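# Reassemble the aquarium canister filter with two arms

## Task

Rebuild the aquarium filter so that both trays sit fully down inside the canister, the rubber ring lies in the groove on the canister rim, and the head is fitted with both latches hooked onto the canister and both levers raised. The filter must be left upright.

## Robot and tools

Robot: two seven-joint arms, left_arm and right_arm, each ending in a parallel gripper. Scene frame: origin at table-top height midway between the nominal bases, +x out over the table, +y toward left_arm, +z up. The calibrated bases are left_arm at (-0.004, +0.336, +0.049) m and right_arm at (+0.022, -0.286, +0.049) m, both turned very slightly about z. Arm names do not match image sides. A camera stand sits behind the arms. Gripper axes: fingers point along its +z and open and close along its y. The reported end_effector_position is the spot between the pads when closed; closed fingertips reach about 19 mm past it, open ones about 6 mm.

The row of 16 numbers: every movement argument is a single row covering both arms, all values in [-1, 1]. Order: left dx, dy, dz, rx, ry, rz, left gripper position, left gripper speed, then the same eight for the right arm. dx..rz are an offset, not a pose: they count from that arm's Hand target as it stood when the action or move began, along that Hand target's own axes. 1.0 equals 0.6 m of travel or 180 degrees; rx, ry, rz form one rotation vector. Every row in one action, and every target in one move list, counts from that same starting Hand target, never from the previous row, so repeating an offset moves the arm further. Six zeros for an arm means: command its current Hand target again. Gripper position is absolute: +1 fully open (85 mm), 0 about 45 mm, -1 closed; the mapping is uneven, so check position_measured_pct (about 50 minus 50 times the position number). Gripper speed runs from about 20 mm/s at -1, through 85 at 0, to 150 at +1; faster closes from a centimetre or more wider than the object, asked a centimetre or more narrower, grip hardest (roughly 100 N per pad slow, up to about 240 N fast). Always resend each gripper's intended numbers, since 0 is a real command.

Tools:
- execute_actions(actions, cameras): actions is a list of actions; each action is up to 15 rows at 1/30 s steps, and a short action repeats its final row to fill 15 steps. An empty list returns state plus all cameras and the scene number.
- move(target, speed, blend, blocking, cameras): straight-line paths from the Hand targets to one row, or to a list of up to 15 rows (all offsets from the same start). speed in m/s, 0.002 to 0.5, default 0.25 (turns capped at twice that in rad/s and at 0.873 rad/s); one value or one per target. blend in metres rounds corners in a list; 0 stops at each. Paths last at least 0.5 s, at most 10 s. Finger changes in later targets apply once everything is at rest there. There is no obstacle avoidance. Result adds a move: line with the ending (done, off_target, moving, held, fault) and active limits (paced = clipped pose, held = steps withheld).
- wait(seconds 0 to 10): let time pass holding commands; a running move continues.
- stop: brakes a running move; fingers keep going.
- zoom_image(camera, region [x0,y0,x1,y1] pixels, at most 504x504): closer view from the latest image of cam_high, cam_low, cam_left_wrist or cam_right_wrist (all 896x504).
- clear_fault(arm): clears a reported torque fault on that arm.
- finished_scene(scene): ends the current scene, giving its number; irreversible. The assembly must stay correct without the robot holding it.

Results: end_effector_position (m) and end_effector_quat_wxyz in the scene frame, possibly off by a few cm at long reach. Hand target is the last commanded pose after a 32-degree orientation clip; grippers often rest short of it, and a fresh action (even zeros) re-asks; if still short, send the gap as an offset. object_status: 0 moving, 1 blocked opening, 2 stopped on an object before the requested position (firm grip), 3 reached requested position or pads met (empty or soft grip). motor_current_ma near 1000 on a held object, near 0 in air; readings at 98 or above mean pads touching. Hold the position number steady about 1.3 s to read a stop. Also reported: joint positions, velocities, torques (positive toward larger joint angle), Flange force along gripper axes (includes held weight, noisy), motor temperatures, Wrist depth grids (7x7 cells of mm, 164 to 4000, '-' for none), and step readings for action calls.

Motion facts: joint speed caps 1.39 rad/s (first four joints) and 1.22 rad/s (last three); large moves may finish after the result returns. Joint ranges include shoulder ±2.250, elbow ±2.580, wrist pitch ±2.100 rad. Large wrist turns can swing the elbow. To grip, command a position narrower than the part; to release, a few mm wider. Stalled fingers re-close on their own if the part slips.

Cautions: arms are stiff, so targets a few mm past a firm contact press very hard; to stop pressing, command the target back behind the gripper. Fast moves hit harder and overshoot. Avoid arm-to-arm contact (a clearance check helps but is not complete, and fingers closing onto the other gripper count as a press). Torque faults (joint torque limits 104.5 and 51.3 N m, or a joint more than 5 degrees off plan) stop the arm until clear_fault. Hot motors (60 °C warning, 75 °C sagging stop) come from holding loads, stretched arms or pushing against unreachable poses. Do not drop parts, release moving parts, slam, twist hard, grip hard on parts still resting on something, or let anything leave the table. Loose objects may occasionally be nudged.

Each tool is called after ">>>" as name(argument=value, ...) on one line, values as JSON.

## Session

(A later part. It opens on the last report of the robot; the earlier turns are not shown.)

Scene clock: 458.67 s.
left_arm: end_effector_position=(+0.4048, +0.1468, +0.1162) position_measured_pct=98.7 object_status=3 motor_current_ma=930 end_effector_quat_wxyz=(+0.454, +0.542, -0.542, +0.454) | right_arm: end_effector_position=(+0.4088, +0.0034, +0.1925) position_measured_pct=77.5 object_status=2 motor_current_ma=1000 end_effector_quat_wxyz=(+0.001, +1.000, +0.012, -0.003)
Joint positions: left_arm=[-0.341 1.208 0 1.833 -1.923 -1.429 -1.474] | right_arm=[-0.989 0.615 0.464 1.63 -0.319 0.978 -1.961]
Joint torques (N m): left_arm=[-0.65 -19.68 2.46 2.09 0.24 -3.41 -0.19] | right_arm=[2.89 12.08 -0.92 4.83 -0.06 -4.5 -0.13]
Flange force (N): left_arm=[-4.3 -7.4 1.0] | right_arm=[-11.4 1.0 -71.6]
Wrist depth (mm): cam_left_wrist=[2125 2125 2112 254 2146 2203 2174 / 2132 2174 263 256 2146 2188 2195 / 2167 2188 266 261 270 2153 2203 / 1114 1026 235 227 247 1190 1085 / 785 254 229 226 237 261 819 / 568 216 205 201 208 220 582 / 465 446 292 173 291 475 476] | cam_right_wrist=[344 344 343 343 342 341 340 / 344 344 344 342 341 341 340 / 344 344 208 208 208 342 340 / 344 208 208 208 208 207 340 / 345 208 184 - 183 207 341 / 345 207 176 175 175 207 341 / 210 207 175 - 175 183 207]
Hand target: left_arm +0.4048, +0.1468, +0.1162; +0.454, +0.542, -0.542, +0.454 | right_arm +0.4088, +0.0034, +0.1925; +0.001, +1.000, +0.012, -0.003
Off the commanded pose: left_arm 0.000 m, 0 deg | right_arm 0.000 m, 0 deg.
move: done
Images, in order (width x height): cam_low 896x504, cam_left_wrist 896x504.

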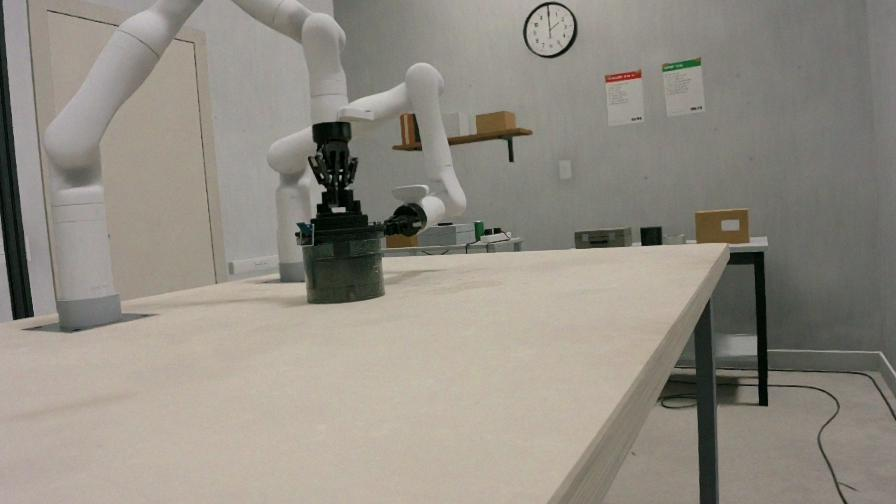

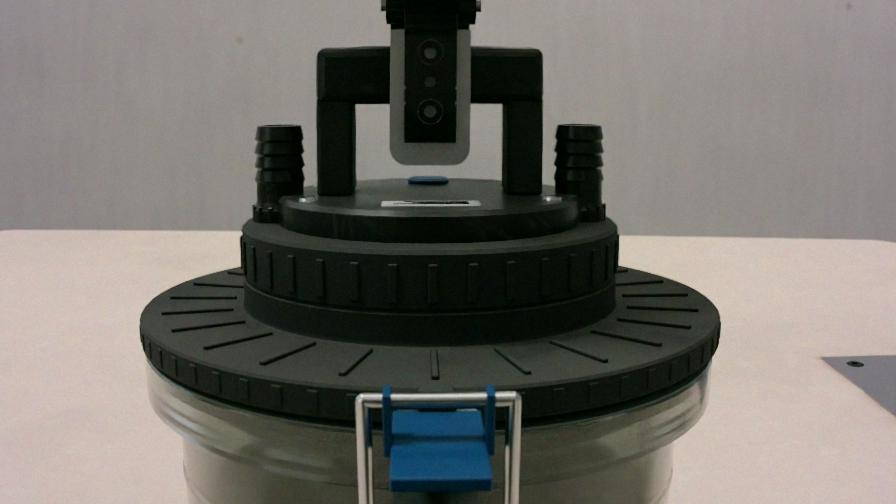

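Now lift in steps.

>>> move(target=[0.0246,0,-0.0043,0,0,0,-1,-1,0,0,0,0,0,0,-1,-1], speed=0.04, cameras=["cam_left_wrist"])

>>> move(target=[0.0164,0,-0.0029,0,0,0,-1,-1,0,0,0,0,0,0,-1,-1], speed=0.04, cameras=["cam_left_wrist","cam_low"])

Scene clock: 460.03 s.
left_arm: end_effector_position=(+0.4047, +0.1467, +0.1312) position_measured_pct=98.7 object_status=3 motor_current_ma=930 end_effector_quat_wxyz=(+0.454, +0.542, -0.542, +0.454) | right_arm: end_effector_position=(+0.4088, +0.0034, +0.1925) position_measured_pct=77.5 object_status=2 motor_current_ma=1000 end_effector_quat_wxyz=(+0.001, +1.000, +0.012, -0.003)
Joint positions: left_arm=[-0.341 1.171 0 1.851 -1.925 -1.435 -1.457] | right_arm=[-0.989 0.615 0.464 1.63 -0.319 0.978 -1.961]
Joint torques (N m): left_arm=[-0.54 -20.05 2.8 2.17 0.28 -3.89 -0.19] | right_arm=[2.75 12.2 -1.11 4.63 -0.13 -4.58 -0.16]
Flange force (N): left_arm=[-5.7 -7.9 1.1] | right_arm=[-11.9 1.7 -71.8]
Wrist depth (mm): cam_left_wrist=[2112 2139 2188 246 2146 2139 2105 / 2160 2188 262 257 2118 2181 2188 / 2188 2160 267 257 272 2203 2203 / 1199 1096 268 255 272 2218 1157 / 836 292 235 228 246 803 872 / 610 242 228 229 235 242 626 / 496 220 206 179 208 485 509] | cam_right_wrist=[344 344 343 343 342 340 340 / 344 344 343 343 342 341 340 / 344 344 208 208 208 342 341 / 345 208 208 208 207 208 340 / 345 208 184 - 183 207 340 / 344 207 176 175 175 207 340 / 208 207 176 - 175 183 207]
Hand target: left_arm +0.4048, +0.1467, +0.1312; +0.454, +0.542, -0.542, +0.454 | right_arm +0.4088, +0.0034, +0.1925; +0.001, +1.000, +0.012, -0.003
Off the commanded pose: left_arm 0.000 m, 0 deg | right_arm 0.000 m, 0 deg.
move: done
Images, in order (width x height): cam_left_wrist 896x504.

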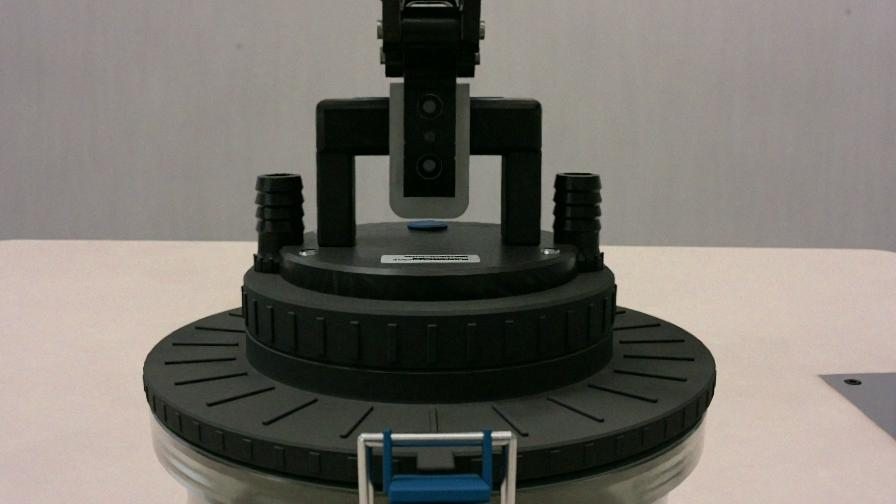

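Scene clock: 460.77 s.
left_arm: end_effector_position=(+0.4048, +0.1467, +0.1411) position_measured_pct=98.7 object_status=3 motor_current_ma=930 end_effector_quat_wxyz=(+0.454, +0.542, -0.542, +0.454) | right_arm: end_effector_position=(+0.4088, +0.0034, +0.1925) position_measured_pct=77.5 object_status=2 motor_current_ma=1000 end_effector_quat_wxyz=(+0.001, +1.000, +0.012, -0.003)
Joint positions: left_arm=[-0.341 1.147 0 1.862 -1.927 -1.44 -1.444] | right_arm=[-0.989 0.615 0.464 1.63 -0.319 0.978 -1.961]
Joint torques (N m): left_arm=[0.84 -20.8 4.78 2.44 0.6 -5.13 -0.2] | right_arm=[3.81 11.08 0.1 4.59 0.33 -4.46 -0.09]
Flange force (N): left_arm=[-9.1 -7.3 -1.7] | right_arm=[-12.1 -1.0 -69.2]
Wrist depth (mm): cam_left_wrist=[2105 2139 2139 248 2139 2160 2153 / 2174 2181 2181 256 2181 2195 2181 / 2181 2210 264 260 2188 2181 2203 / 1139 2232 271 274 275 2203 1210 / 866 814 245 238 249 839 910 / 663 260 238 230 242 270 689 / 516 223 217 202 219 230 530] | cam_right_wrist=[344 344 344 341 342 341 341 / 344 344 344 341 342 341 339 / 345 344 208 208 208 341 340 / 344 208 208 208 207 207 340 / 346 208 184 - 183 207 341 / 345 208 176 175 175 207 340 / 208 207 176 - 175 183 206]
Hand target: left_arm +0.4048, +0.1467, +0.1412; +0.454, +0.542, -0.542, +0.454 | right_arm +0.4088, +0.0034, +0.1925; +0.001, +1.000, +0.012, -0.003
Off the commanded pose: left_arm 0.000 m, 0 deg | right_arm 0.000 m, 0 deg.
move: done
Images, in order (width x height): cam_low 896x504, cam_left_wrist 896x504.

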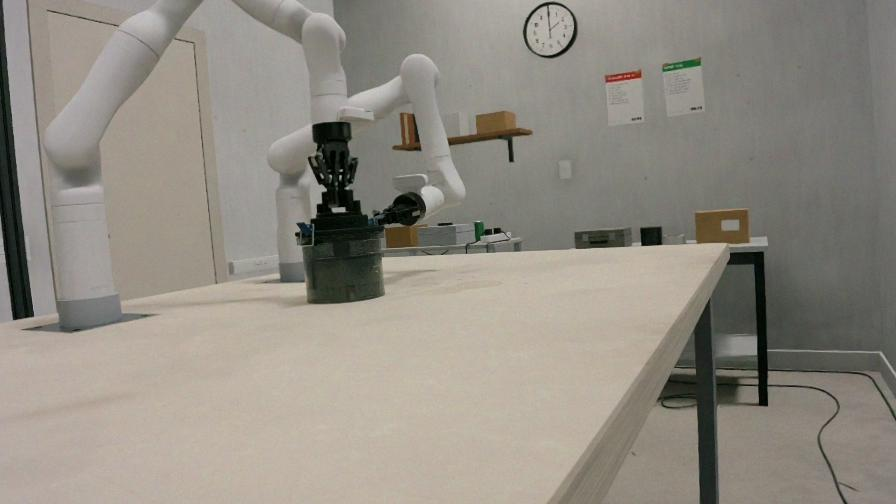

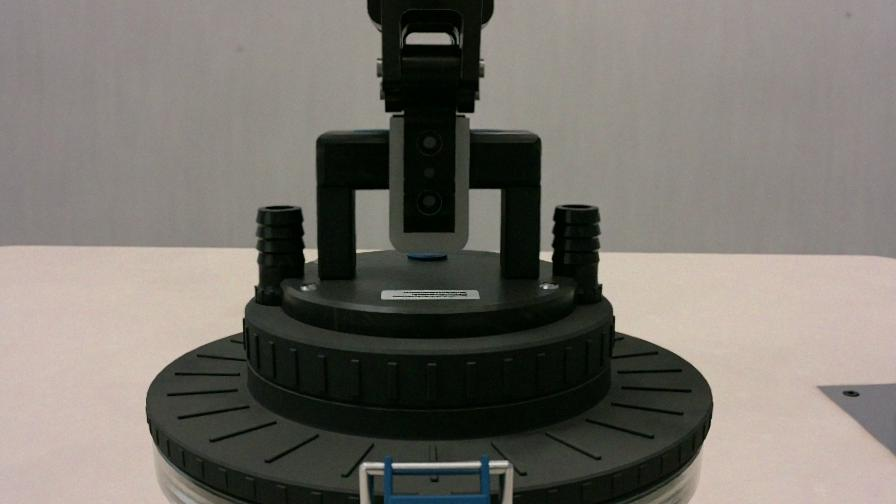

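>>> move(target=[0.0154,0,0.0108,0,0,0,-1,-1,0,0,0,0,0,0,-1,-1], speed=0.04, cameras=["cam_left_wrist"])

>>> move(target=[0.0084,0,0.0188,0,0,0,-1,-1,0,0,0,0,0,0,-1,-1], speed=0.04, cameras=["cam_left_wrist","cam_low"])

Scene clock: 462.53 s.
left_arm: end_effector_position=(+0.4048, +0.1387, +0.1491) position_measured_pct=98.7 object_status=3 motor_current_ma=930 end_effector_quat_wxyz=(+0.454, +0.542, -0.542, +0.454) | right_arm: end_effector_position=(+0.4088, +0.0034, +0.1924) position_measured_pct=77.5 object_status=2 motor_current_ma=1000 end_effector_quat_wxyz=(+0.001, +1.000, +0.012, -0.003)
Joint positions: left_arm=[-0.329 1.127 0.008 1.878 -1.913 -1.433 -1.437] | right_arm=[-0.989 0.615 0.464 1.63 -0.319 0.978 -1.961]
Joint torques (N m): left_arm=[5.51 -24.37 12.08 4.83 0.66 -10.32 -0.28] | right_arm=[0.63 6.45 -2.21 4.2 -1.25 -2.58 -0.04]
Flange force (N): left_arm=[-24.5 -8.9 -8.8] | right_arm=[-3.6 1.0 -59.0]
Wrist depth (mm): cam_left_wrist=[2139 2132 - 215 2125 2139 2105 / 2153 2146 2160 245 2125 2181 2146 / 2203 2167 260 252 2218 2174 2153 / 1161 2232 263 255 267 2181 2232 / 884 835 260 242 260 860 933 / 683 274 232 225 239 289 708 / 531 236 226 225 226 237 548] | cam_right_wrist=[345 343 342 341 342 341 340 / 344 342 342 341 340 342 340 / 344 343 209 208 208 340 340 / 344 209 208 208 208 207 341 / 344 208 184 - 183 207 340 / 344 208 176 175 175 206 338 / 208 208 176 - 175 183 206]
Hand target: left_arm +0.4048, +0.1387, +0.1491; +0.454, +0.542, -0.542, +0.454 | right_arm +0.4088, +0.0034, +0.1925; +0.001, +1.000, +0.012, -0.003
Off the commanded pose: left_arm 0.000 m, 0 deg | right_arm 0.000 m, 0 deg.
move: done
Images, in order (width x height): cam_left_wrist 896x504.

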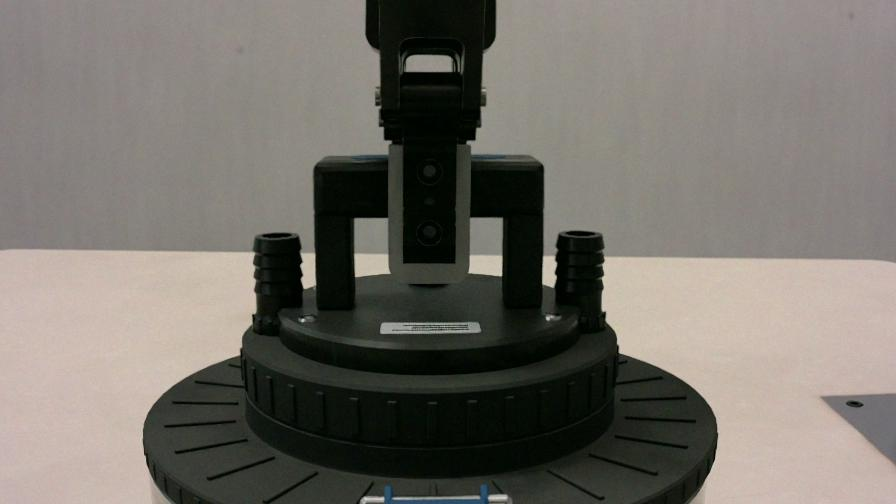

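Scene clock: 463.23 s.
left_arm: end_effector_position=(+0.4047, +0.1267, +0.1521) position_measured_pct=98.7 object_status=3 motor_current_ma=930 end_effector_quat_wxyz=(+0.454, +0.542, -0.542, +0.454) | right_arm: end_effector_position=(+0.4088, +0.0033, +0.1925) position_measured_pct=77.5 object_status=2 motor_current_ma=1000 end_effector_quat_wxyz=(+0.001, +1.000, +0.012, -0.003)
Joint positions: left_arm=[-0.31 1.119 0.019 1.891 -1.891 -1.419 -1.438] | right_arm=[-0.989 0.615 0.464 1.63 -0.319 0.978 -1.961]
Joint torques (N m): left_arm=[2.84 -18.82 5.05 2.94 0.01 -3.97 -0.2] | right_arm=[3.16 5.66 -0.01 4.44 -0.27 -2.5 -0.22]
Flange force (N): left_arm=[-5.3 -8.7 -6.2] | right_arm=[-5.6 -3.6 -56.7]
Wrist depth (mm): cam_left_wrist=[2125 2092 - 200 - 2105 2092 / 2174 2139 - 214 2139 2160 2181 / 2174 2160 247 241 2153 2195 2203 / 1197 2181 250 241 252 2218 2225 / 913 856 254 257 256 883 950 / 698 285 227 222 236 681 724 / 542 239 220 213 227 237 559] | cam_right_wrist=[344 343 343 342 341 341 340 / 344 342 343 342 341 342 341 / 344 343 209 208 207 341 340 / 344 209 208 207 207 206 340 / 344 209 184 - 183 206 340 / 344 209 176 175 175 205 339 / 202 209 176 - 175 182 205]
Hand target: left_arm +0.4048, +0.1267, +0.1521; +0.454, +0.542, -0.542, +0.454 | right_arm +0.4088, +0.0034, +0.1925; +0.001, +1.000, +0.012, -0.003
Off the commanded pose: left_arm 0.000 m, 0 deg | right_arm 0.000 m, 0 deg.
move: done
Images, in order (width x height): cam_low 896x504, cam_left_wrist 896x504.

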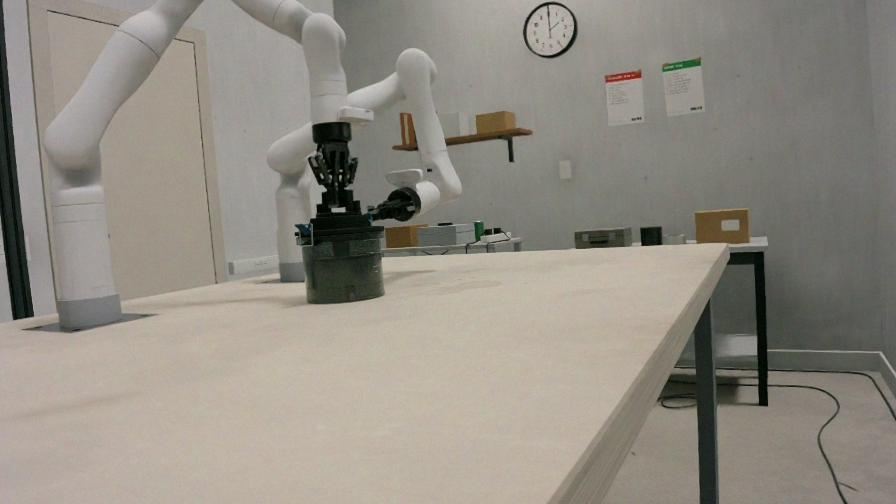

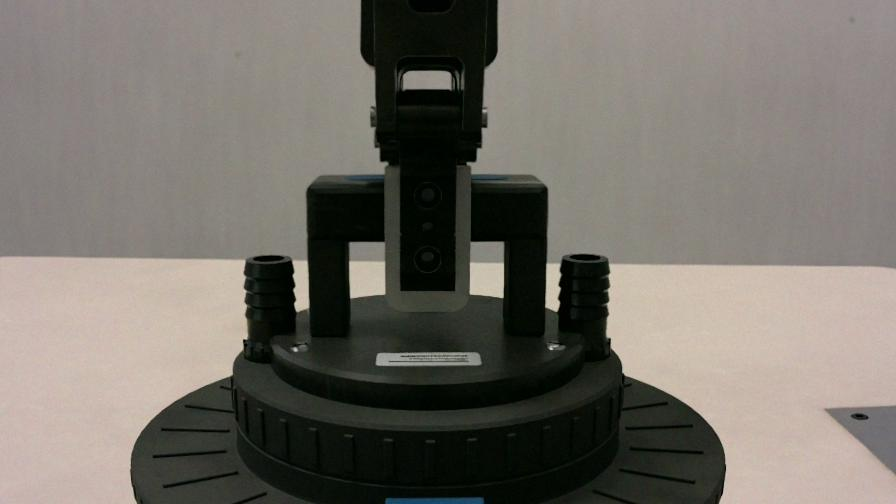

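>>> move(target=[0.0062,0,0.0158,0,0,0,-1,-1,0,0,0,0,0,0,-1,-1], speed=0.04, cameras=["cam_left_wrist"])

>>> move(target=[0.0023,0,0.0082,0,0,0,-1,-1,0,0,0,0,0,0,-1,-1], speed=0.04, cameras=["cam_left_wrist","cam_low"])

>>> zoom_image(camera="cam_low", region=[340, 180, 440, 280])

Scene clock: 464.70 s.
left_arm: end_effector_position=(+0.4048, +0.1169, +0.1541) position_measured_pct=98.7 object_status=3 motor_current_ma=930 end_effector_quat_wxyz=(+0.454, +0.542, -0.542, +0.454) | right_arm: end_effector_position=(+0.4089, +0.0033, +0.1925) position_measured_pct=77.5 object_status=2 motor_current_ma=1000 end_effector_quat_wxyz=(+0.001, +1.000, +0.012, -0.003)
Joint positions: left_arm=[-0.294 1.113 0.028 1.901 -1.871 -1.407 -1.439] | right_arm=[-0.989 0.615 0.464 1.63 -0.319 0.978 -1.961]
Joint torques (N m): left_arm=[12.57 -18.23 13.07 4.69 0.55 -5.62 -0.17] | right_arm=[-4.26 4.99 -6.81 1.18 -4.27 -3.23 -0.05]
Flange force (N): left_arm=[-10.5 -6.7 -29.0] | right_arm=[-2.0 12.3 -58.1]
Wrist depth (mm): cam_left_wrist=[2105 2092 - 191 - 2118 2112 / 2112 2125 - 254 - 2153 2125 / 2167 2181 238 240 2167 2181 2218 / 1195 1206 242 228 245 2195 2167 / 913 857 245 245 248 883 951 / 700 287 220 218 228 680 728 / 545 238 211 206 218 248 558] | cam_right_wrist=[344 344 342 342 342 341 339 / 344 344 342 343 341 341 341 / 345 344 209 208 207 341 341 / 344 209 208 207 207 206 341 / 344 209 184 - 183 206 340 / 345 209 176 169 175 205 340 / 209 209 176 - 175 182 205]
Hand target: left_arm +0.4047, +0.1167, +0.1541; +0.454, +0.542, -0.542, +0.454 | right_arm +0.4088, +0.0034, +0.1925; +0.001, +1.000, +0.012, -0.003
Off the commanded pose: left_arm 0.000 m, 0 deg | right_arm 0.000 m, 0 deg.
move: done
Images, in order (width x height): cam_left_wrist 896x504.

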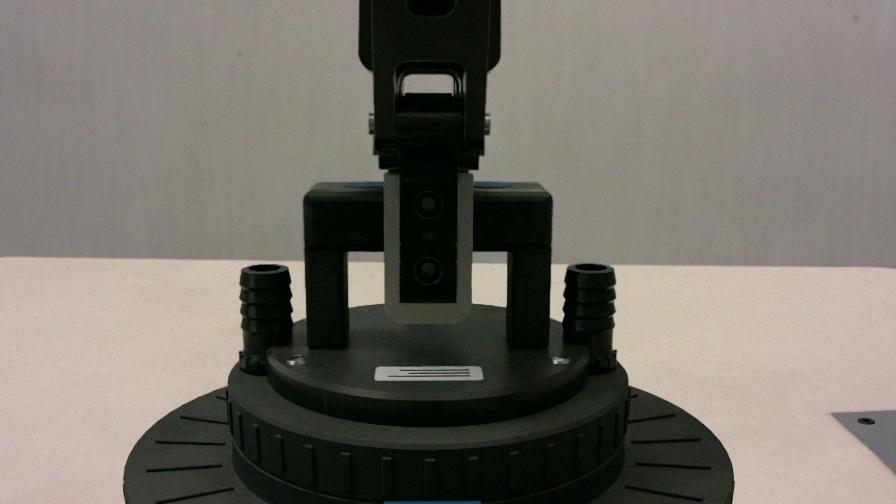

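Scene clock: 465.40 s.
left_arm: end_effector_position=(+0.4048, +0.1117, +0.1546) position_measured_pct=98.7 object_status=3 motor_current_ma=930 end_effector_quat_wxyz=(+0.454, +0.542, -0.542, +0.454) | right_arm: end_effector_position=(+0.4089, +0.0031, +0.1925) position_measured_pct=77.5 object_status=2 motor_current_ma=1000 end_effector_quat_wxyz=(+0.001, +1.000, +0.012, -0.003)
Joint positions: left_arm=[-0.286 1.112 0.033 1.905 -1.861 -1.4 -1.44] | right_arm=[-0.989 0.615 0.464 1.631 -0.318 0.978 -1.961]
Joint torques (N m): left_arm=[26.99 -16.26 23.71 7.33 1 -6.74 -0.21] | right_arm=[-16.68 7.33 -18.89 -5.61 -11.96 -6.52 -0.07]
Flange force (N): left_arm=[-14.9 -5.2 -63.8] | right_arm=[-2.7 44.4 -69.9]
Wrist depth (mm): cam_left_wrist=[2085 2098 - 189 - 2078 2112 / 2153 2160 - 2092 - 2118 2139 / 2174 2139 236 237 2195 2139 2167 / 1176 1184 240 226 245 2195 2181 / 906 848 244 244 247 871 954 / 695 627 218 218 228 720 722 / 544 238 209 204 215 239 557] | cam_right_wrist=[344 342 343 342 342 342 340 / 343 342 342 341 341 341 340 / 344 344 209 208 207 341 340 / 344 209 208 207 207 206 340 / 344 209 184 - 183 206 341 / 344 209 176 169 175 205 340 / 208 208 176 - 175 182 205]
Hand target: left_arm +0.4047, +0.1116, +0.1546; +0.454, +0.542, -0.542, +0.454 | right_arm +0.4088, +0.0034, +0.1925; +0.001, +1.000, +0.012, -0.003
Off the commanded pose: left_arm 0.000 m, 0 deg | right_arm 0.000 m, 0 deg.
move: done
Images, in order (width x height): cam_low 896x504, cam_left_wrist 896x504.

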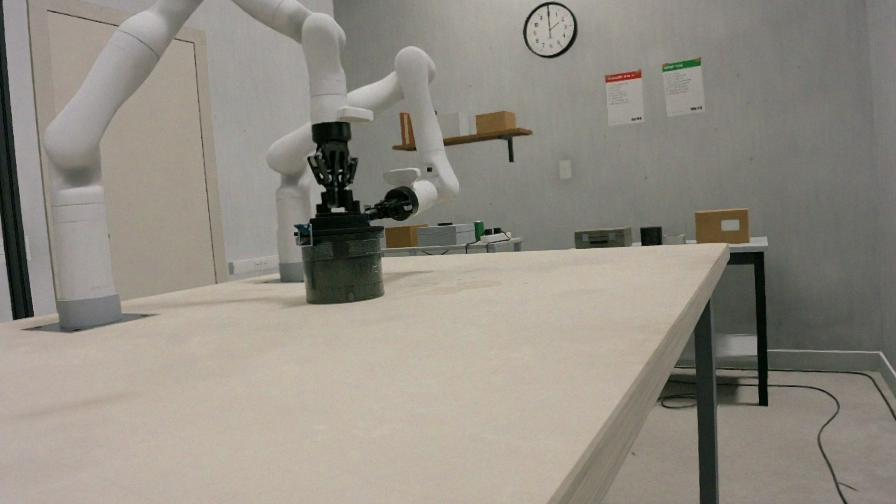

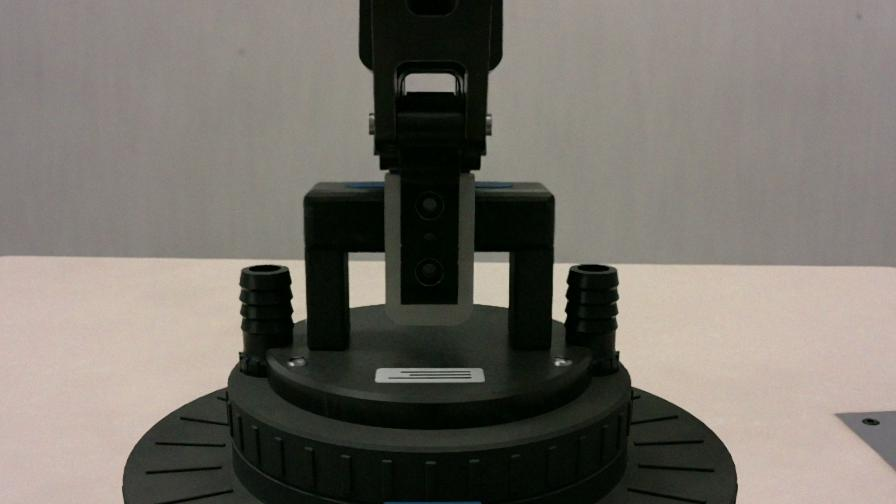

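Scaled by 5.040 from the camera's 896x504 image, which has a finer 1280x720 frame.

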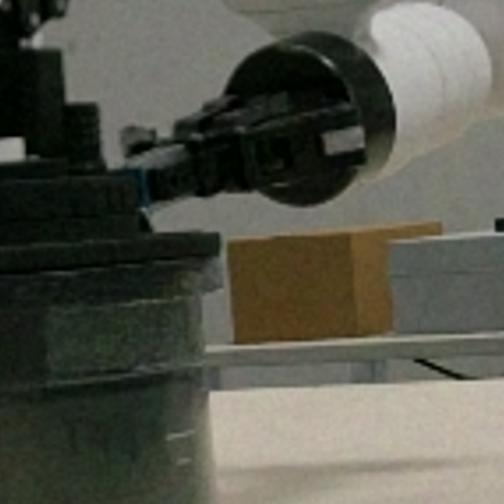

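>>> move(target=[0.0,0,-0.16,0,0,0,-1,-1,0,0,0,0,0,0,-1,-1], speed=0.1, cameras=["cam_left_wrist"])

>>> zoom_image(camera="cam_left_wrist", region=[340, 330, 540, 504])

Scene clock: 467.20 s.
left_arm: end_effector_position=(+0.4048, +0.2061, +0.1714) position_measured_pct=98.7 object_status=3 motor_current_ma=930 end_effector_quat_wxyz=(+0.454, +0.542, -0.542, +0.454) | right_arm: end_effector_position=(+0.4088, +0.0034, +0.1925) position_measured_pct=77.5 object_status=2 motor_current_ma=1000 end_effector_quat_wxyz=(+0.001, +1.000, +0.012, -0.003)
Joint positions: left_arm=[-0.434 1.082 -0.048 1.822 -2.039 -1.539 -1.375] | right_arm=[-0.989 0.615 0.464 1.63 -0.319 0.978 -1.961]
Joint torques (N m): left_arm=[-0.61 -19.56 1.88 1.25 0.56 -3.37 -0.2] | right_arm=[5.93 5.66 2.43 11.37 2.21 1.6 -0.05]
Flange force (N): left_arm=[-3.6 -7.9 -0.5] | right_arm=[5.1 -18.7 -52.8]
Wrist depth (mm): cam_left_wrist=[2188 2174 2181 270 2240 2188 2167 / 2181 2225 2203 280 2240 2240 2248 / 2232 2248 2263 2248 2255 2278 2263 / 1292 2263 1190 326 2286 2318 2294 / 985 994 334 322 341 1028 961 / 756 716 307 295 334 775 737 / 587 561 291 256 303 601 603] | cam_right_wrist=[344 344 343 342 342 341 340 / 344 344 343 342 341 341 341 / 344 344 209 208 207 341 340 / 345 209 209 207 207 206 340 / 346 209 184 - 183 206 340 / 344 209 176 169 175 205 339 / 199 209 176 - 174 182 205]
Hand target: left_arm +0.4048, +0.2062, +0.1714; +0.454, +0.542, -0.542, +0.454 | right_arm +0.4088, +0.0034, +0.1925; +0.001, +1.000, +0.012, -0.003
Off the commanded pose: left_arm 0.000 m, 0 deg | right_arm 0.000 m, 0 deg.
move: done
Images, in order (width x height): cam_left_wrist 896x504.

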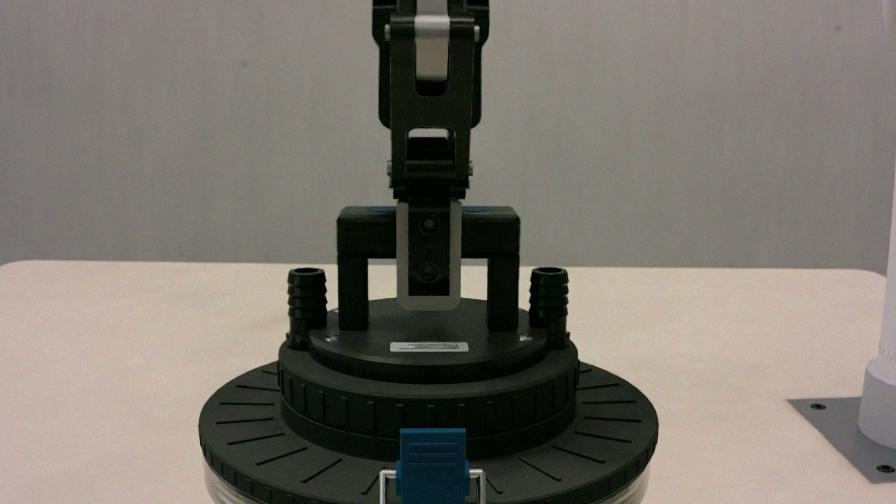

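Scaled by 2.520 from the camera's 896x504 image, which has a finer 1280x720 frame.

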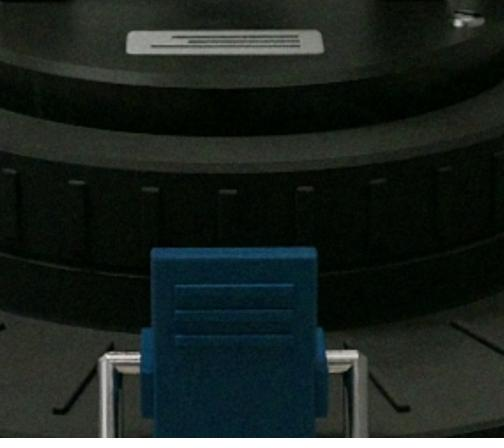

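Lever up. Move down/back to see the bail.

>>> move(target=[-0.087,0,-0.04,0,0,0,-1,-1,0,0,0,0,0,0,-1,-1], speed=0.15, cameras=["cam_left_wrist"])

>>> zoom_image(camera="cam_left_wrist", region=[370, 240, 520, 450])

Scene clock: 468.87 s.
left_arm: end_effector_position=(+0.4048, +0.2389, +0.1242) position_measured_pct=98.7 object_status=3 motor_current_ma=930 end_effector_quat_wxyz=(+0.454, +0.542, -0.542, +0.454) | right_arm: end_effector_position=(+0.4088, +0.0034, +0.1925) position_measured_pct=77.5 object_status=2 motor_current_ma=1000 end_effector_quat_wxyz=(+0.001, +1.000, +0.012, -0.003)
Joint positions: left_arm=[-0.483 1.202 -0.071 1.724 -2.083 -1.558 -1.413] | right_arm=[-0.989 0.615 0.464 1.63 -0.319 0.978 -1.961]
Joint torques (N m): left_arm=[-0.66 -20.36 1.68 1.57 0.45 -3.39 -0.16] | right_arm=[5.91 5.65 2.5 11.31 2.24 1.59 -0.07]
Flange force (N): left_arm=[-4.7 -7.7 -0.7] | right_arm=[5.0 -18.5 -52.6]
Wrist depth (mm): cam_left_wrist=[2210 2248 2248 336 2255 2203 2240 / 2248 2248 2240 352 2240 2286 2255 / 2255 2278 360 358 2286 2286 2294 / 1171 1184 335 320 343 1249 1122 / 811 712 311 284 316 783 783 / 589 624 395 278 398 640 606 / 481 506 343 342 357 493 494] | cam_right_wrist=[344 344 343 342 341 341 341 / 345 344 343 343 342 340 340 / 344 344 208 208 207 340 340 / 344 209 209 207 206 206 340 / 345 209 184 - 183 206 340 / 345 209 176 169 175 205 340 / 199 209 176 - 174 182 205]
Hand target: left_arm +0.4048, +0.2389, +0.1242; +0.454, +0.542, -0.542, +0.454 | right_arm +0.4088, +0.0034, +0.1925; +0.001, +1.000, +0.012, -0.003
Off the commanded pose: left_arm 0.000 m, 0 deg | right_arm 0.000 m, 0 deg.
move: done
Images, in order (width x height): cam_left_wrist 896x504.

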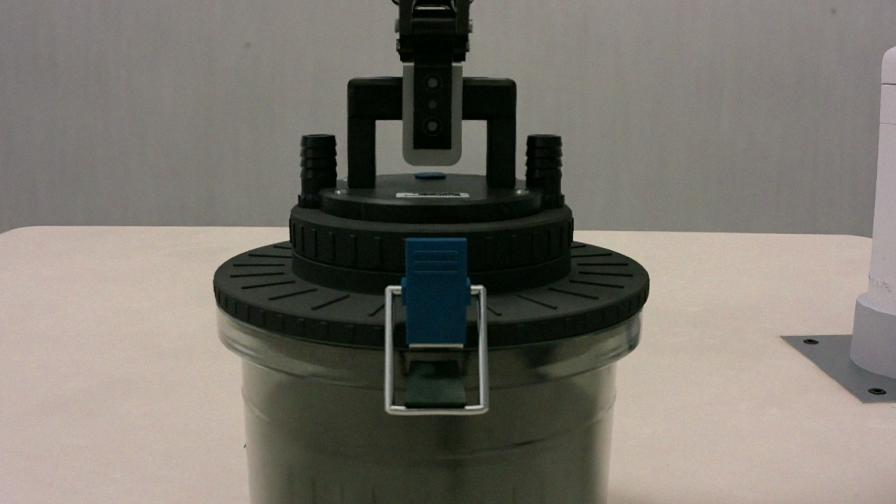

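Scaled by 2.400 from the camera's 896x504 image, which has a finer 1280x720 frame.

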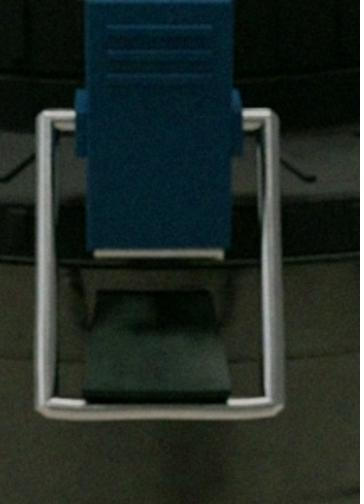

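>>> move(target=[[0,0,0,0,0,0,-1,-1,0,0,-0.0035,0,0,0,-1,-1],[0,0,0,0,0,0,-1,-1,0,0,-0.0035,0,0,0,0.2,-1],[0.2857,0,-0.069,0,0,0,-1,-1,0,0,-0.19,0,0,0,0.2,-1]], speed=[0.02,0.02,0.15])

>>> move(target=[[0,0,0,0,0,0,-1,-1,-0.005,0.38,-0.05,0,0,0,0.2,-1],[0.169,0.0717,0.3827,0.3437,-0.3437,-0.4096,0.2,-1,0.0053,0.4057,0.21,0.3437,0.3437,-0.4096,-1,-1]], speed=0.2, cameras=["all"])

Scene clock: 476.73 s.
left_arm: end_effector_position=(+0.4049, +0.2497, +0.3002) position_measured_pct=98.7 object_status=3 motor_current_ma=930 end_effector_quat_wxyz=(+0.454, +0.542, -0.542, +0.454) | right_arm: end_effector_position=(+0.4095, +0.0036, +0.3065) position_measured_pct=39.8 object_status=3 motor_current_ma=0 end_effector_quat_wxyz=(+0.001, +1.000, +0.012, -0.003)
Joint positions: left_arm=[-0.5 0.808 -0.078 1.797 -2.109 -1.725 -1.14] | right_arm=[-1.016 0.493 0.515 1.433 -0.247 1.287 -2.025]
Joint torques (N m): left_arm=[-0.56 -18.79 1.24 -0.93 1.21 -3.12 -0.16] | right_arm=[1.17 -16.52 2.56 -7.39 -0.07 0 -0.05]
Flange force (N): left_arm=[-2.1 -8.6 -2.1] | right_arm=[0.0 -2.8 -2.7]
Wrist depth (mm): cam_left_wrist=[2248 2240 2218 330 2218 2263 2225 / 2232 2278 2278 311 2278 2263 2286 / 2255 2294 2302 322 2302 2302 2240 / 2326 2343 2335 2302 2351 2351 2360 / 2326 2318 2360 2368 2394 2385 1326 / 1126 1128 1212 1223 1159 1169 1101 / 874 916 967 927 979 926 722] | cam_right_wrist=[457 455 455 456 456 454 452 / 456 457 455 455 454 454 452 / 459 457 456 452 455 453 452 / 457 457 319 316 313 454 452 / 457 456 320 284 292 453 454 / 458 322 296 243 285 314 451 / 457 458 297 243 284 315 454]
Hand target: left_arm +0.4049, +0.2497, +0.3002; +0.454, +0.542, -0.542, +0.454 | right_arm +0.4095, +0.0036, +0.3065; +0.001, +1.000, +0.012, -0.003
Off the commanded pose: left_arm 0.000 m, 0 deg | right_arm 0.000 m, 0 deg.
move: done

Scene clock: 486.37 s.
left_arm: end_effector_position=(+0.3618, +0.0059, +0.3599) position_measured_pct=39.8 object_status=0 motor_current_ma=0 end_effector_quat_wxyz=(-0.001, +1.000, +0.000, +0.000) | right_arm: end_effector_position=(+0.4178, -0.2399, +0.1810) position_measured_pct=98.3 object_status=0 motor_current_ma=500 end_effector_quat_wxyz=(-0.461, +0.537, +0.547, +0.447)
Joint positions: left_arm=[0.717 0.446 -0.059 1.261 -3.117 -1.437 2.235] | right_arm=[0.435 1.091 0.128 1.711 -1.057 1.663 1.323]
Joint torques (N m): left_arm=[-0.65 -18.5 -0.49 -6.59 0 -0.45 -0.21] | right_arm=[1.14 -19.24 -0.54 -0.34 -0.82 2.78 -0.03]
Flange force (N): left_arm=[6.6 8.3 -4.7] | right_arm=[0.3 4.2 -0.7]
Wrist depth (mm): cam_left_wrist=[502 503 503 503 503 504 504 / 503 504 370 367 366 507 506 / 503 504 370 335 364 505 506 / 505 507 346 296 343 366 508 / 506 507 347 296 344 510 507 / 507 508 371 346 368 509 508 / 507 508 508 508 509 510 510] | cam_right_wrist=[2858 3070 3028 3098 3070 3055 2973 / 3157 3113 3055 3113 3041 3055 3014 / 2474 2531 3070 3098 3157 3098 3000 / 1316 3157 1305 381 2465 2590 2973 / 770 1082 385 379 380 1006 1080 / 734 825 360 339 355 818 769 / 628 627 322 318 330 627 624]
Hand target: left_arm +0.3618, +0.0059, +0.3599; -0.001, +1.000, +0.000, +0.000 | right_arm +0.4178, -0.2399, +0.1810; -0.461, +0.537, +0.547, +0.447
Off the commanded pose: left_arm 0.000 m, 0 deg | right_arm 0.000 m, 0 deg.
move: done

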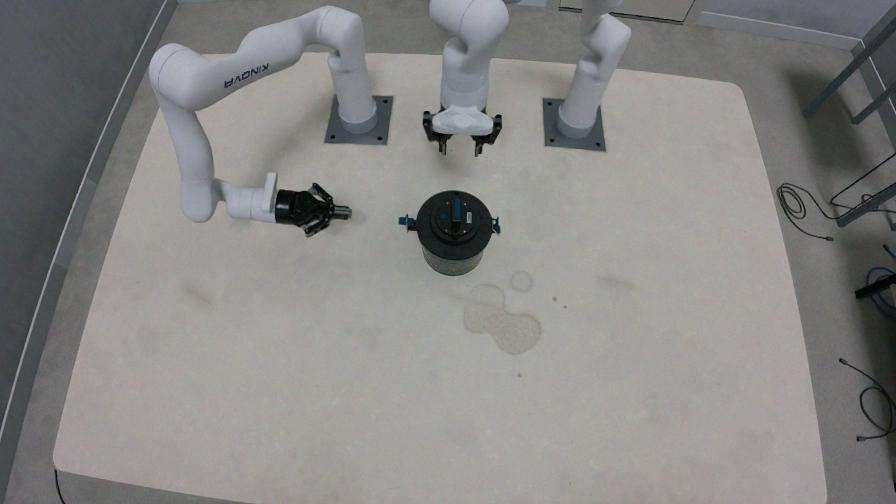

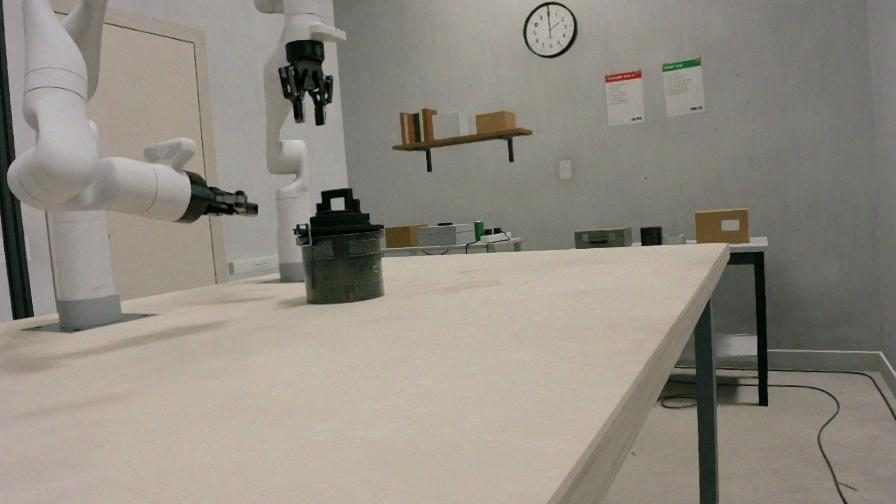

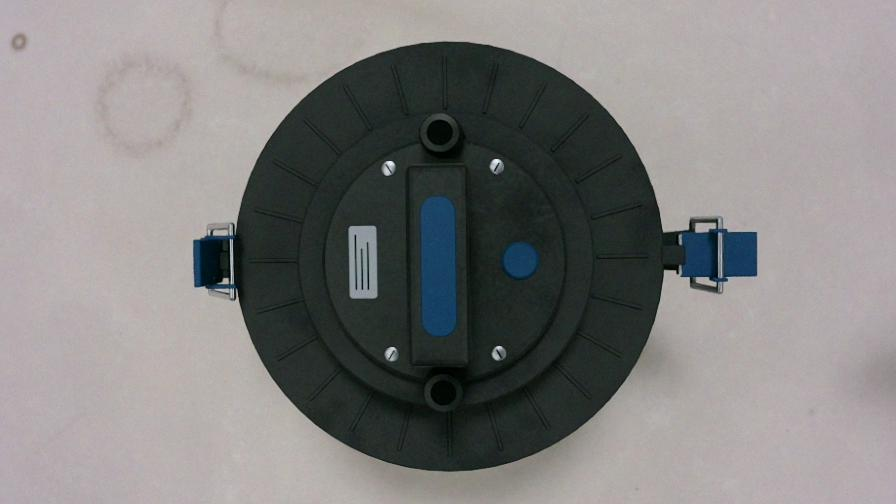

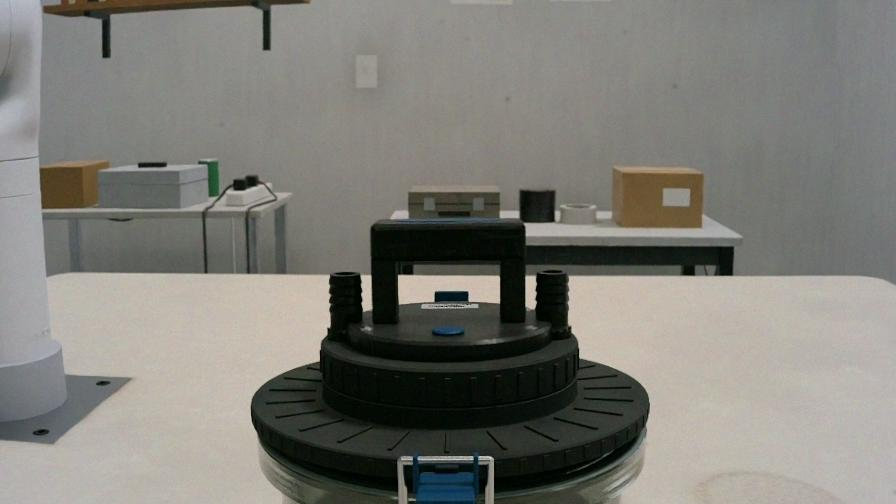

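>>> move(target=[[0.0863,0.0004,0.18,0,0,-0.004,0.2,-1,0,0,0,0,0,0,-1,-1],[0.0863,0.0004,0.2747,0,0,-0.004,0.2,-1,0,0,0,0,0,0,-1,-1],[0.0863,0.0004,0.2747,0,0,-0.004,-1,-1,0,0,0,0,0,0,-1,-1]], speed=[0.2,0.06,0.05])

>>> move(target=[0,0,0.0037,0,0,0,-1,-1,-0.093,0,0.0164,0,0,0,-1,-1], speed=0.02, cameras=["cam_right_wrist"])

>>> zoom_image(camera="cam_right_wrist", region=[340, 250, 560, 460])

Scene clock: 491.70 s.
left_arm: end_effector_position=(+0.4135, +0.0059, +0.1951) position_measured_pct=77.5 object_status=0 motor_current_ma=1000 end_effector_quat_wxyz=(-0.001, +1.000, +0.006, +0.000) | right_arm: end_effector_position=(+0.4178, -0.2399, +0.1810) position_measured_pct=98.7 object_status=3 motor_current_ma=960 end_effector_quat_wxyz=(-0.461, +0.537, +0.547, +0.447)
Joint positions: left_arm=[0.66 0.669 -0.07 1.429 -3.092 -1.047 2.169] | right_arm=[0.435 1.091 0.128 1.711 -1.057 1.663 1.323]
Joint torques (N m): left_arm=[0.81 -19.34 0.21 -4.56 0.02 -0.63 -0.29] | right_arm=[1.02 -19.21 -0.59 -0.33 -0.83 2.74 -0.03]
Flange force (N): left_arm=[8.2 5.4 -4.1] | right_arm=[0.3 4.1 -1.0]
Wrist depth (mm): cam_left_wrist=[338 339 338 339 340 340 340 / 339 339 339 340 340 341 341 / 339 339 204 203 202 341 341 / 340 205 204 202 202 201 341 / 341 206 180 - 179 201 342 / 341 206 173 170 171 201 343 / 207 182 173 - 171 201 201] | cam_right_wrist=[2846 3000 3055 352 3070 3041 2973 / 3203 3172 3113 317 3084 3000 3000 / 2474 2511 3142 357 3041 3055 3000 / 1303 3188 1303 372 2474 2521 3014 / 775 1087 386 373 380 1006 1085 / 733 819 361 339 355 822 774 / 627 627 323 319 330 624 625]
Hand target: left_arm +0.4135, +0.0059, +0.1951; -0.001, +1.000, +0.006, +0.000 | right_arm +0.4178, -0.2399, +0.1810; -0.461, +0.537, +0.547, +0.447
Off the commanded pose: left_arm 0.000 m, 0 deg | right_arm 0.000 m, 0 deg.
move: done

Scene clock: 494.80 s.
left_arm: end_effector_position=(+0.4135, +0.0059, +0.1929) position_measured_pct=77.5 object_status=2 motor_current_ma=1000 end_effector_quat_wxyz=(-0.001, +1.000, +0.006, +0.000) | right_arm: end_effector_position=(+0.4175, -0.2401, +0.1243) position_measured_pct=98.7 object_status=3 motor_current_ma=960 end_effector_quat_wxyz=(-0.461, +0.537, +0.547, +0.447)
Joint positions: left_arm=[0.66 0.671 -0.07 1.432 -3.092 -1.042 2.168] | right_arm=[0.441 1.22 0.119 1.657 -1.064 1.622 1.385]
Joint torques (N m): left_arm=[0.51 -3.36 0.29 1.74 0.18 0.76 -0.15] | right_arm=[1.16 -19.59 -0.6 0.28 -0.64 2.8 -0.06]
Flange force (N): left_arm=[4.3 2.6 -35.1] | right_arm=[-0.1 4.2 -0.6]
Wrist depth (mm): cam_left_wrist=[338 338 339 339 339 340 339 / 339 338 339 339 340 341 341 / 339 339 204 203 203 341 341 / 340 205 204 203 203 202 341 / 340 206 180 - 179 202 342 / 340 206 173 172 171 202 342 / 207 182 173 - 171 201 202] | cam_right_wrist=[3070 3028 3014 334 2934 3070 2934 / 3128 3128 3070 365 3041 3028 3041 / 2474 2483 375 355 372 2580 2947 / 1028 1280 343 330 338 1268 1265 / 741 801 317 281 311 793 790 / 612 651 404 293 427 646 608 / 498 497 352 329 346 496 495]
Hand target: left_arm +0.4135, +0.0059, +0.1928; -0.001, +1.000, +0.006, +0.000 | right_arm +0.4175, -0.2401, +0.1243; -0.461, +0.537, +0.547, +0.447
Off the commanded pose: left_arm 0.000 m, 0 deg | right_arm 0.000 m, 0 deg.
move: done
Images, in order (width x height): cam_right_wrist 896x504.

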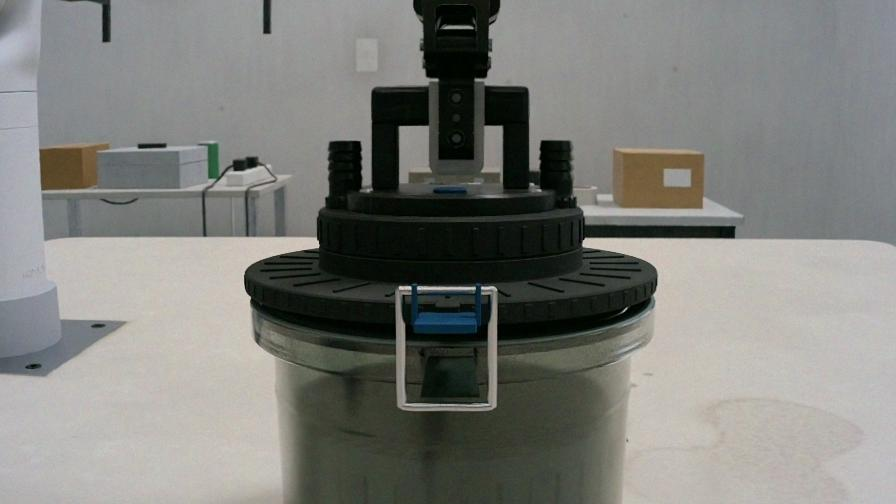

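Scaled by 2.291 from the camera's 896x504 image, which has a finer 1280x720 frame.

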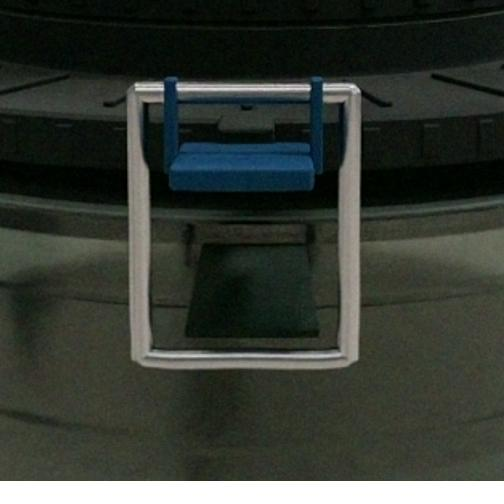

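>>> move(target=[0,0,0.0035,0,0,0,-1,-1,0,0,0,0,0,0,-1,-1], speed=0.02, cameras=["cam_right_wrist"])

>>> zoom_image(camera="cam_right_wrist", region=[340, 250, 560, 460])

Scene clock: 496.47 s.
left_arm: end_effector_position=(+0.4135, +0.0058, +0.1908) position_measured_pct=77.5 object_status=2 motor_current_ma=1000 end_effector_quat_wxyz=(-0.001, +1.000, +0.006, +0.000) | right_arm: end_effector_position=(+0.4175, -0.2401, +0.1243) position_measured_pct=98.7 object_status=3 motor_current_ma=960 end_effector_quat_wxyz=(-0.461, +0.537, +0.547, +0.447)
Joint positions: left_arm=[0.66 0.674 -0.07 1.434 -3.092 -1.036 2.168] | right_arm=[0.441 1.22 0.119 1.657 -1.064 1.622 1.385]
Joint torques (N m): left_arm=[0.15 7.6 -0.1 9.97 -0.29 -1.46 -0.31] | right_arm=[1.12 -19.63 -0.65 0.3 -0.67 2.8 0.02]
Flange force (N): left_arm=[8.7 7.4 -53.6] | right_arm=[-0.2 4.4 -0.8]
Wrist depth (mm): cam_left_wrist=[336 337 338 338 338 339 340 / 338 337 338 339 339 340 341 / 337 337 204 204 203 339 340 / 338 205 204 203 203 203 340 / 338 205 181 - 179 203 341 / 339 205 173 172 172 203 342 / 206 181 173 - 172 202 204] | cam_right_wrist=[3098 3084 3055 333 3014 3028 2973 / 3084 3128 3041 365 3098 3041 2973 / 2502 2502 374 363 373 2600 3041 / 1036 1287 341 329 344 1270 1263 / 738 798 313 278 312 796 799 / 615 649 403 294 426 644 608 / 496 497 352 329 346 496 495]
Hand target: left_arm +0.4135, +0.0059, +0.1907; -0.001, +1.000, +0.006, +0.000 | right_arm +0.4175, -0.2401, +0.1243; -0.461, +0.537, +0.547, +0.447
Off the commanded pose: left_arm 0.000 m, 0 deg | right_arm 0.000 m, 0 deg.
move: done
Images, in order (width x height): cam_right_wrist 896x504.

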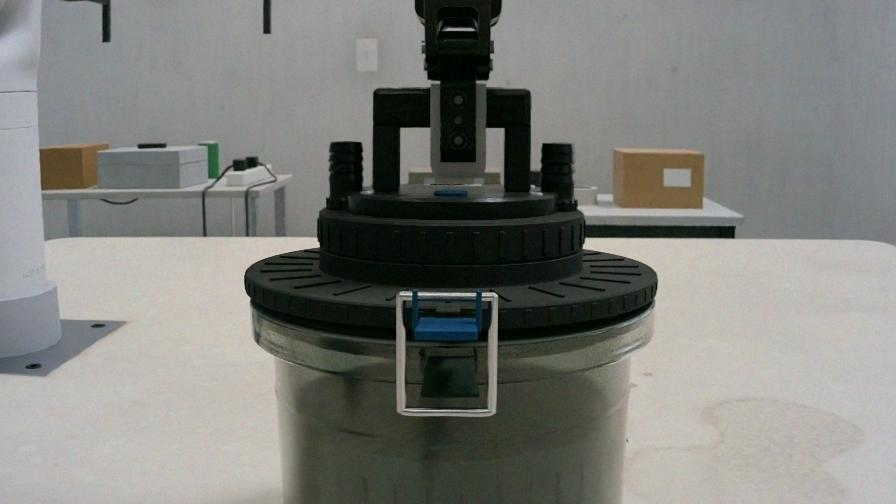

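Scaled by 2.291 from the camera's 896x504 image, which has a finer 1280x720 frame.

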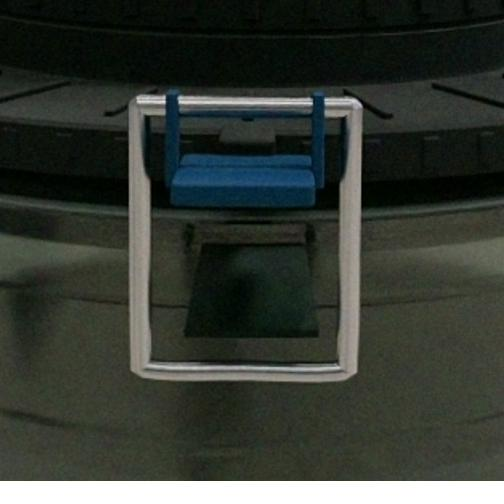

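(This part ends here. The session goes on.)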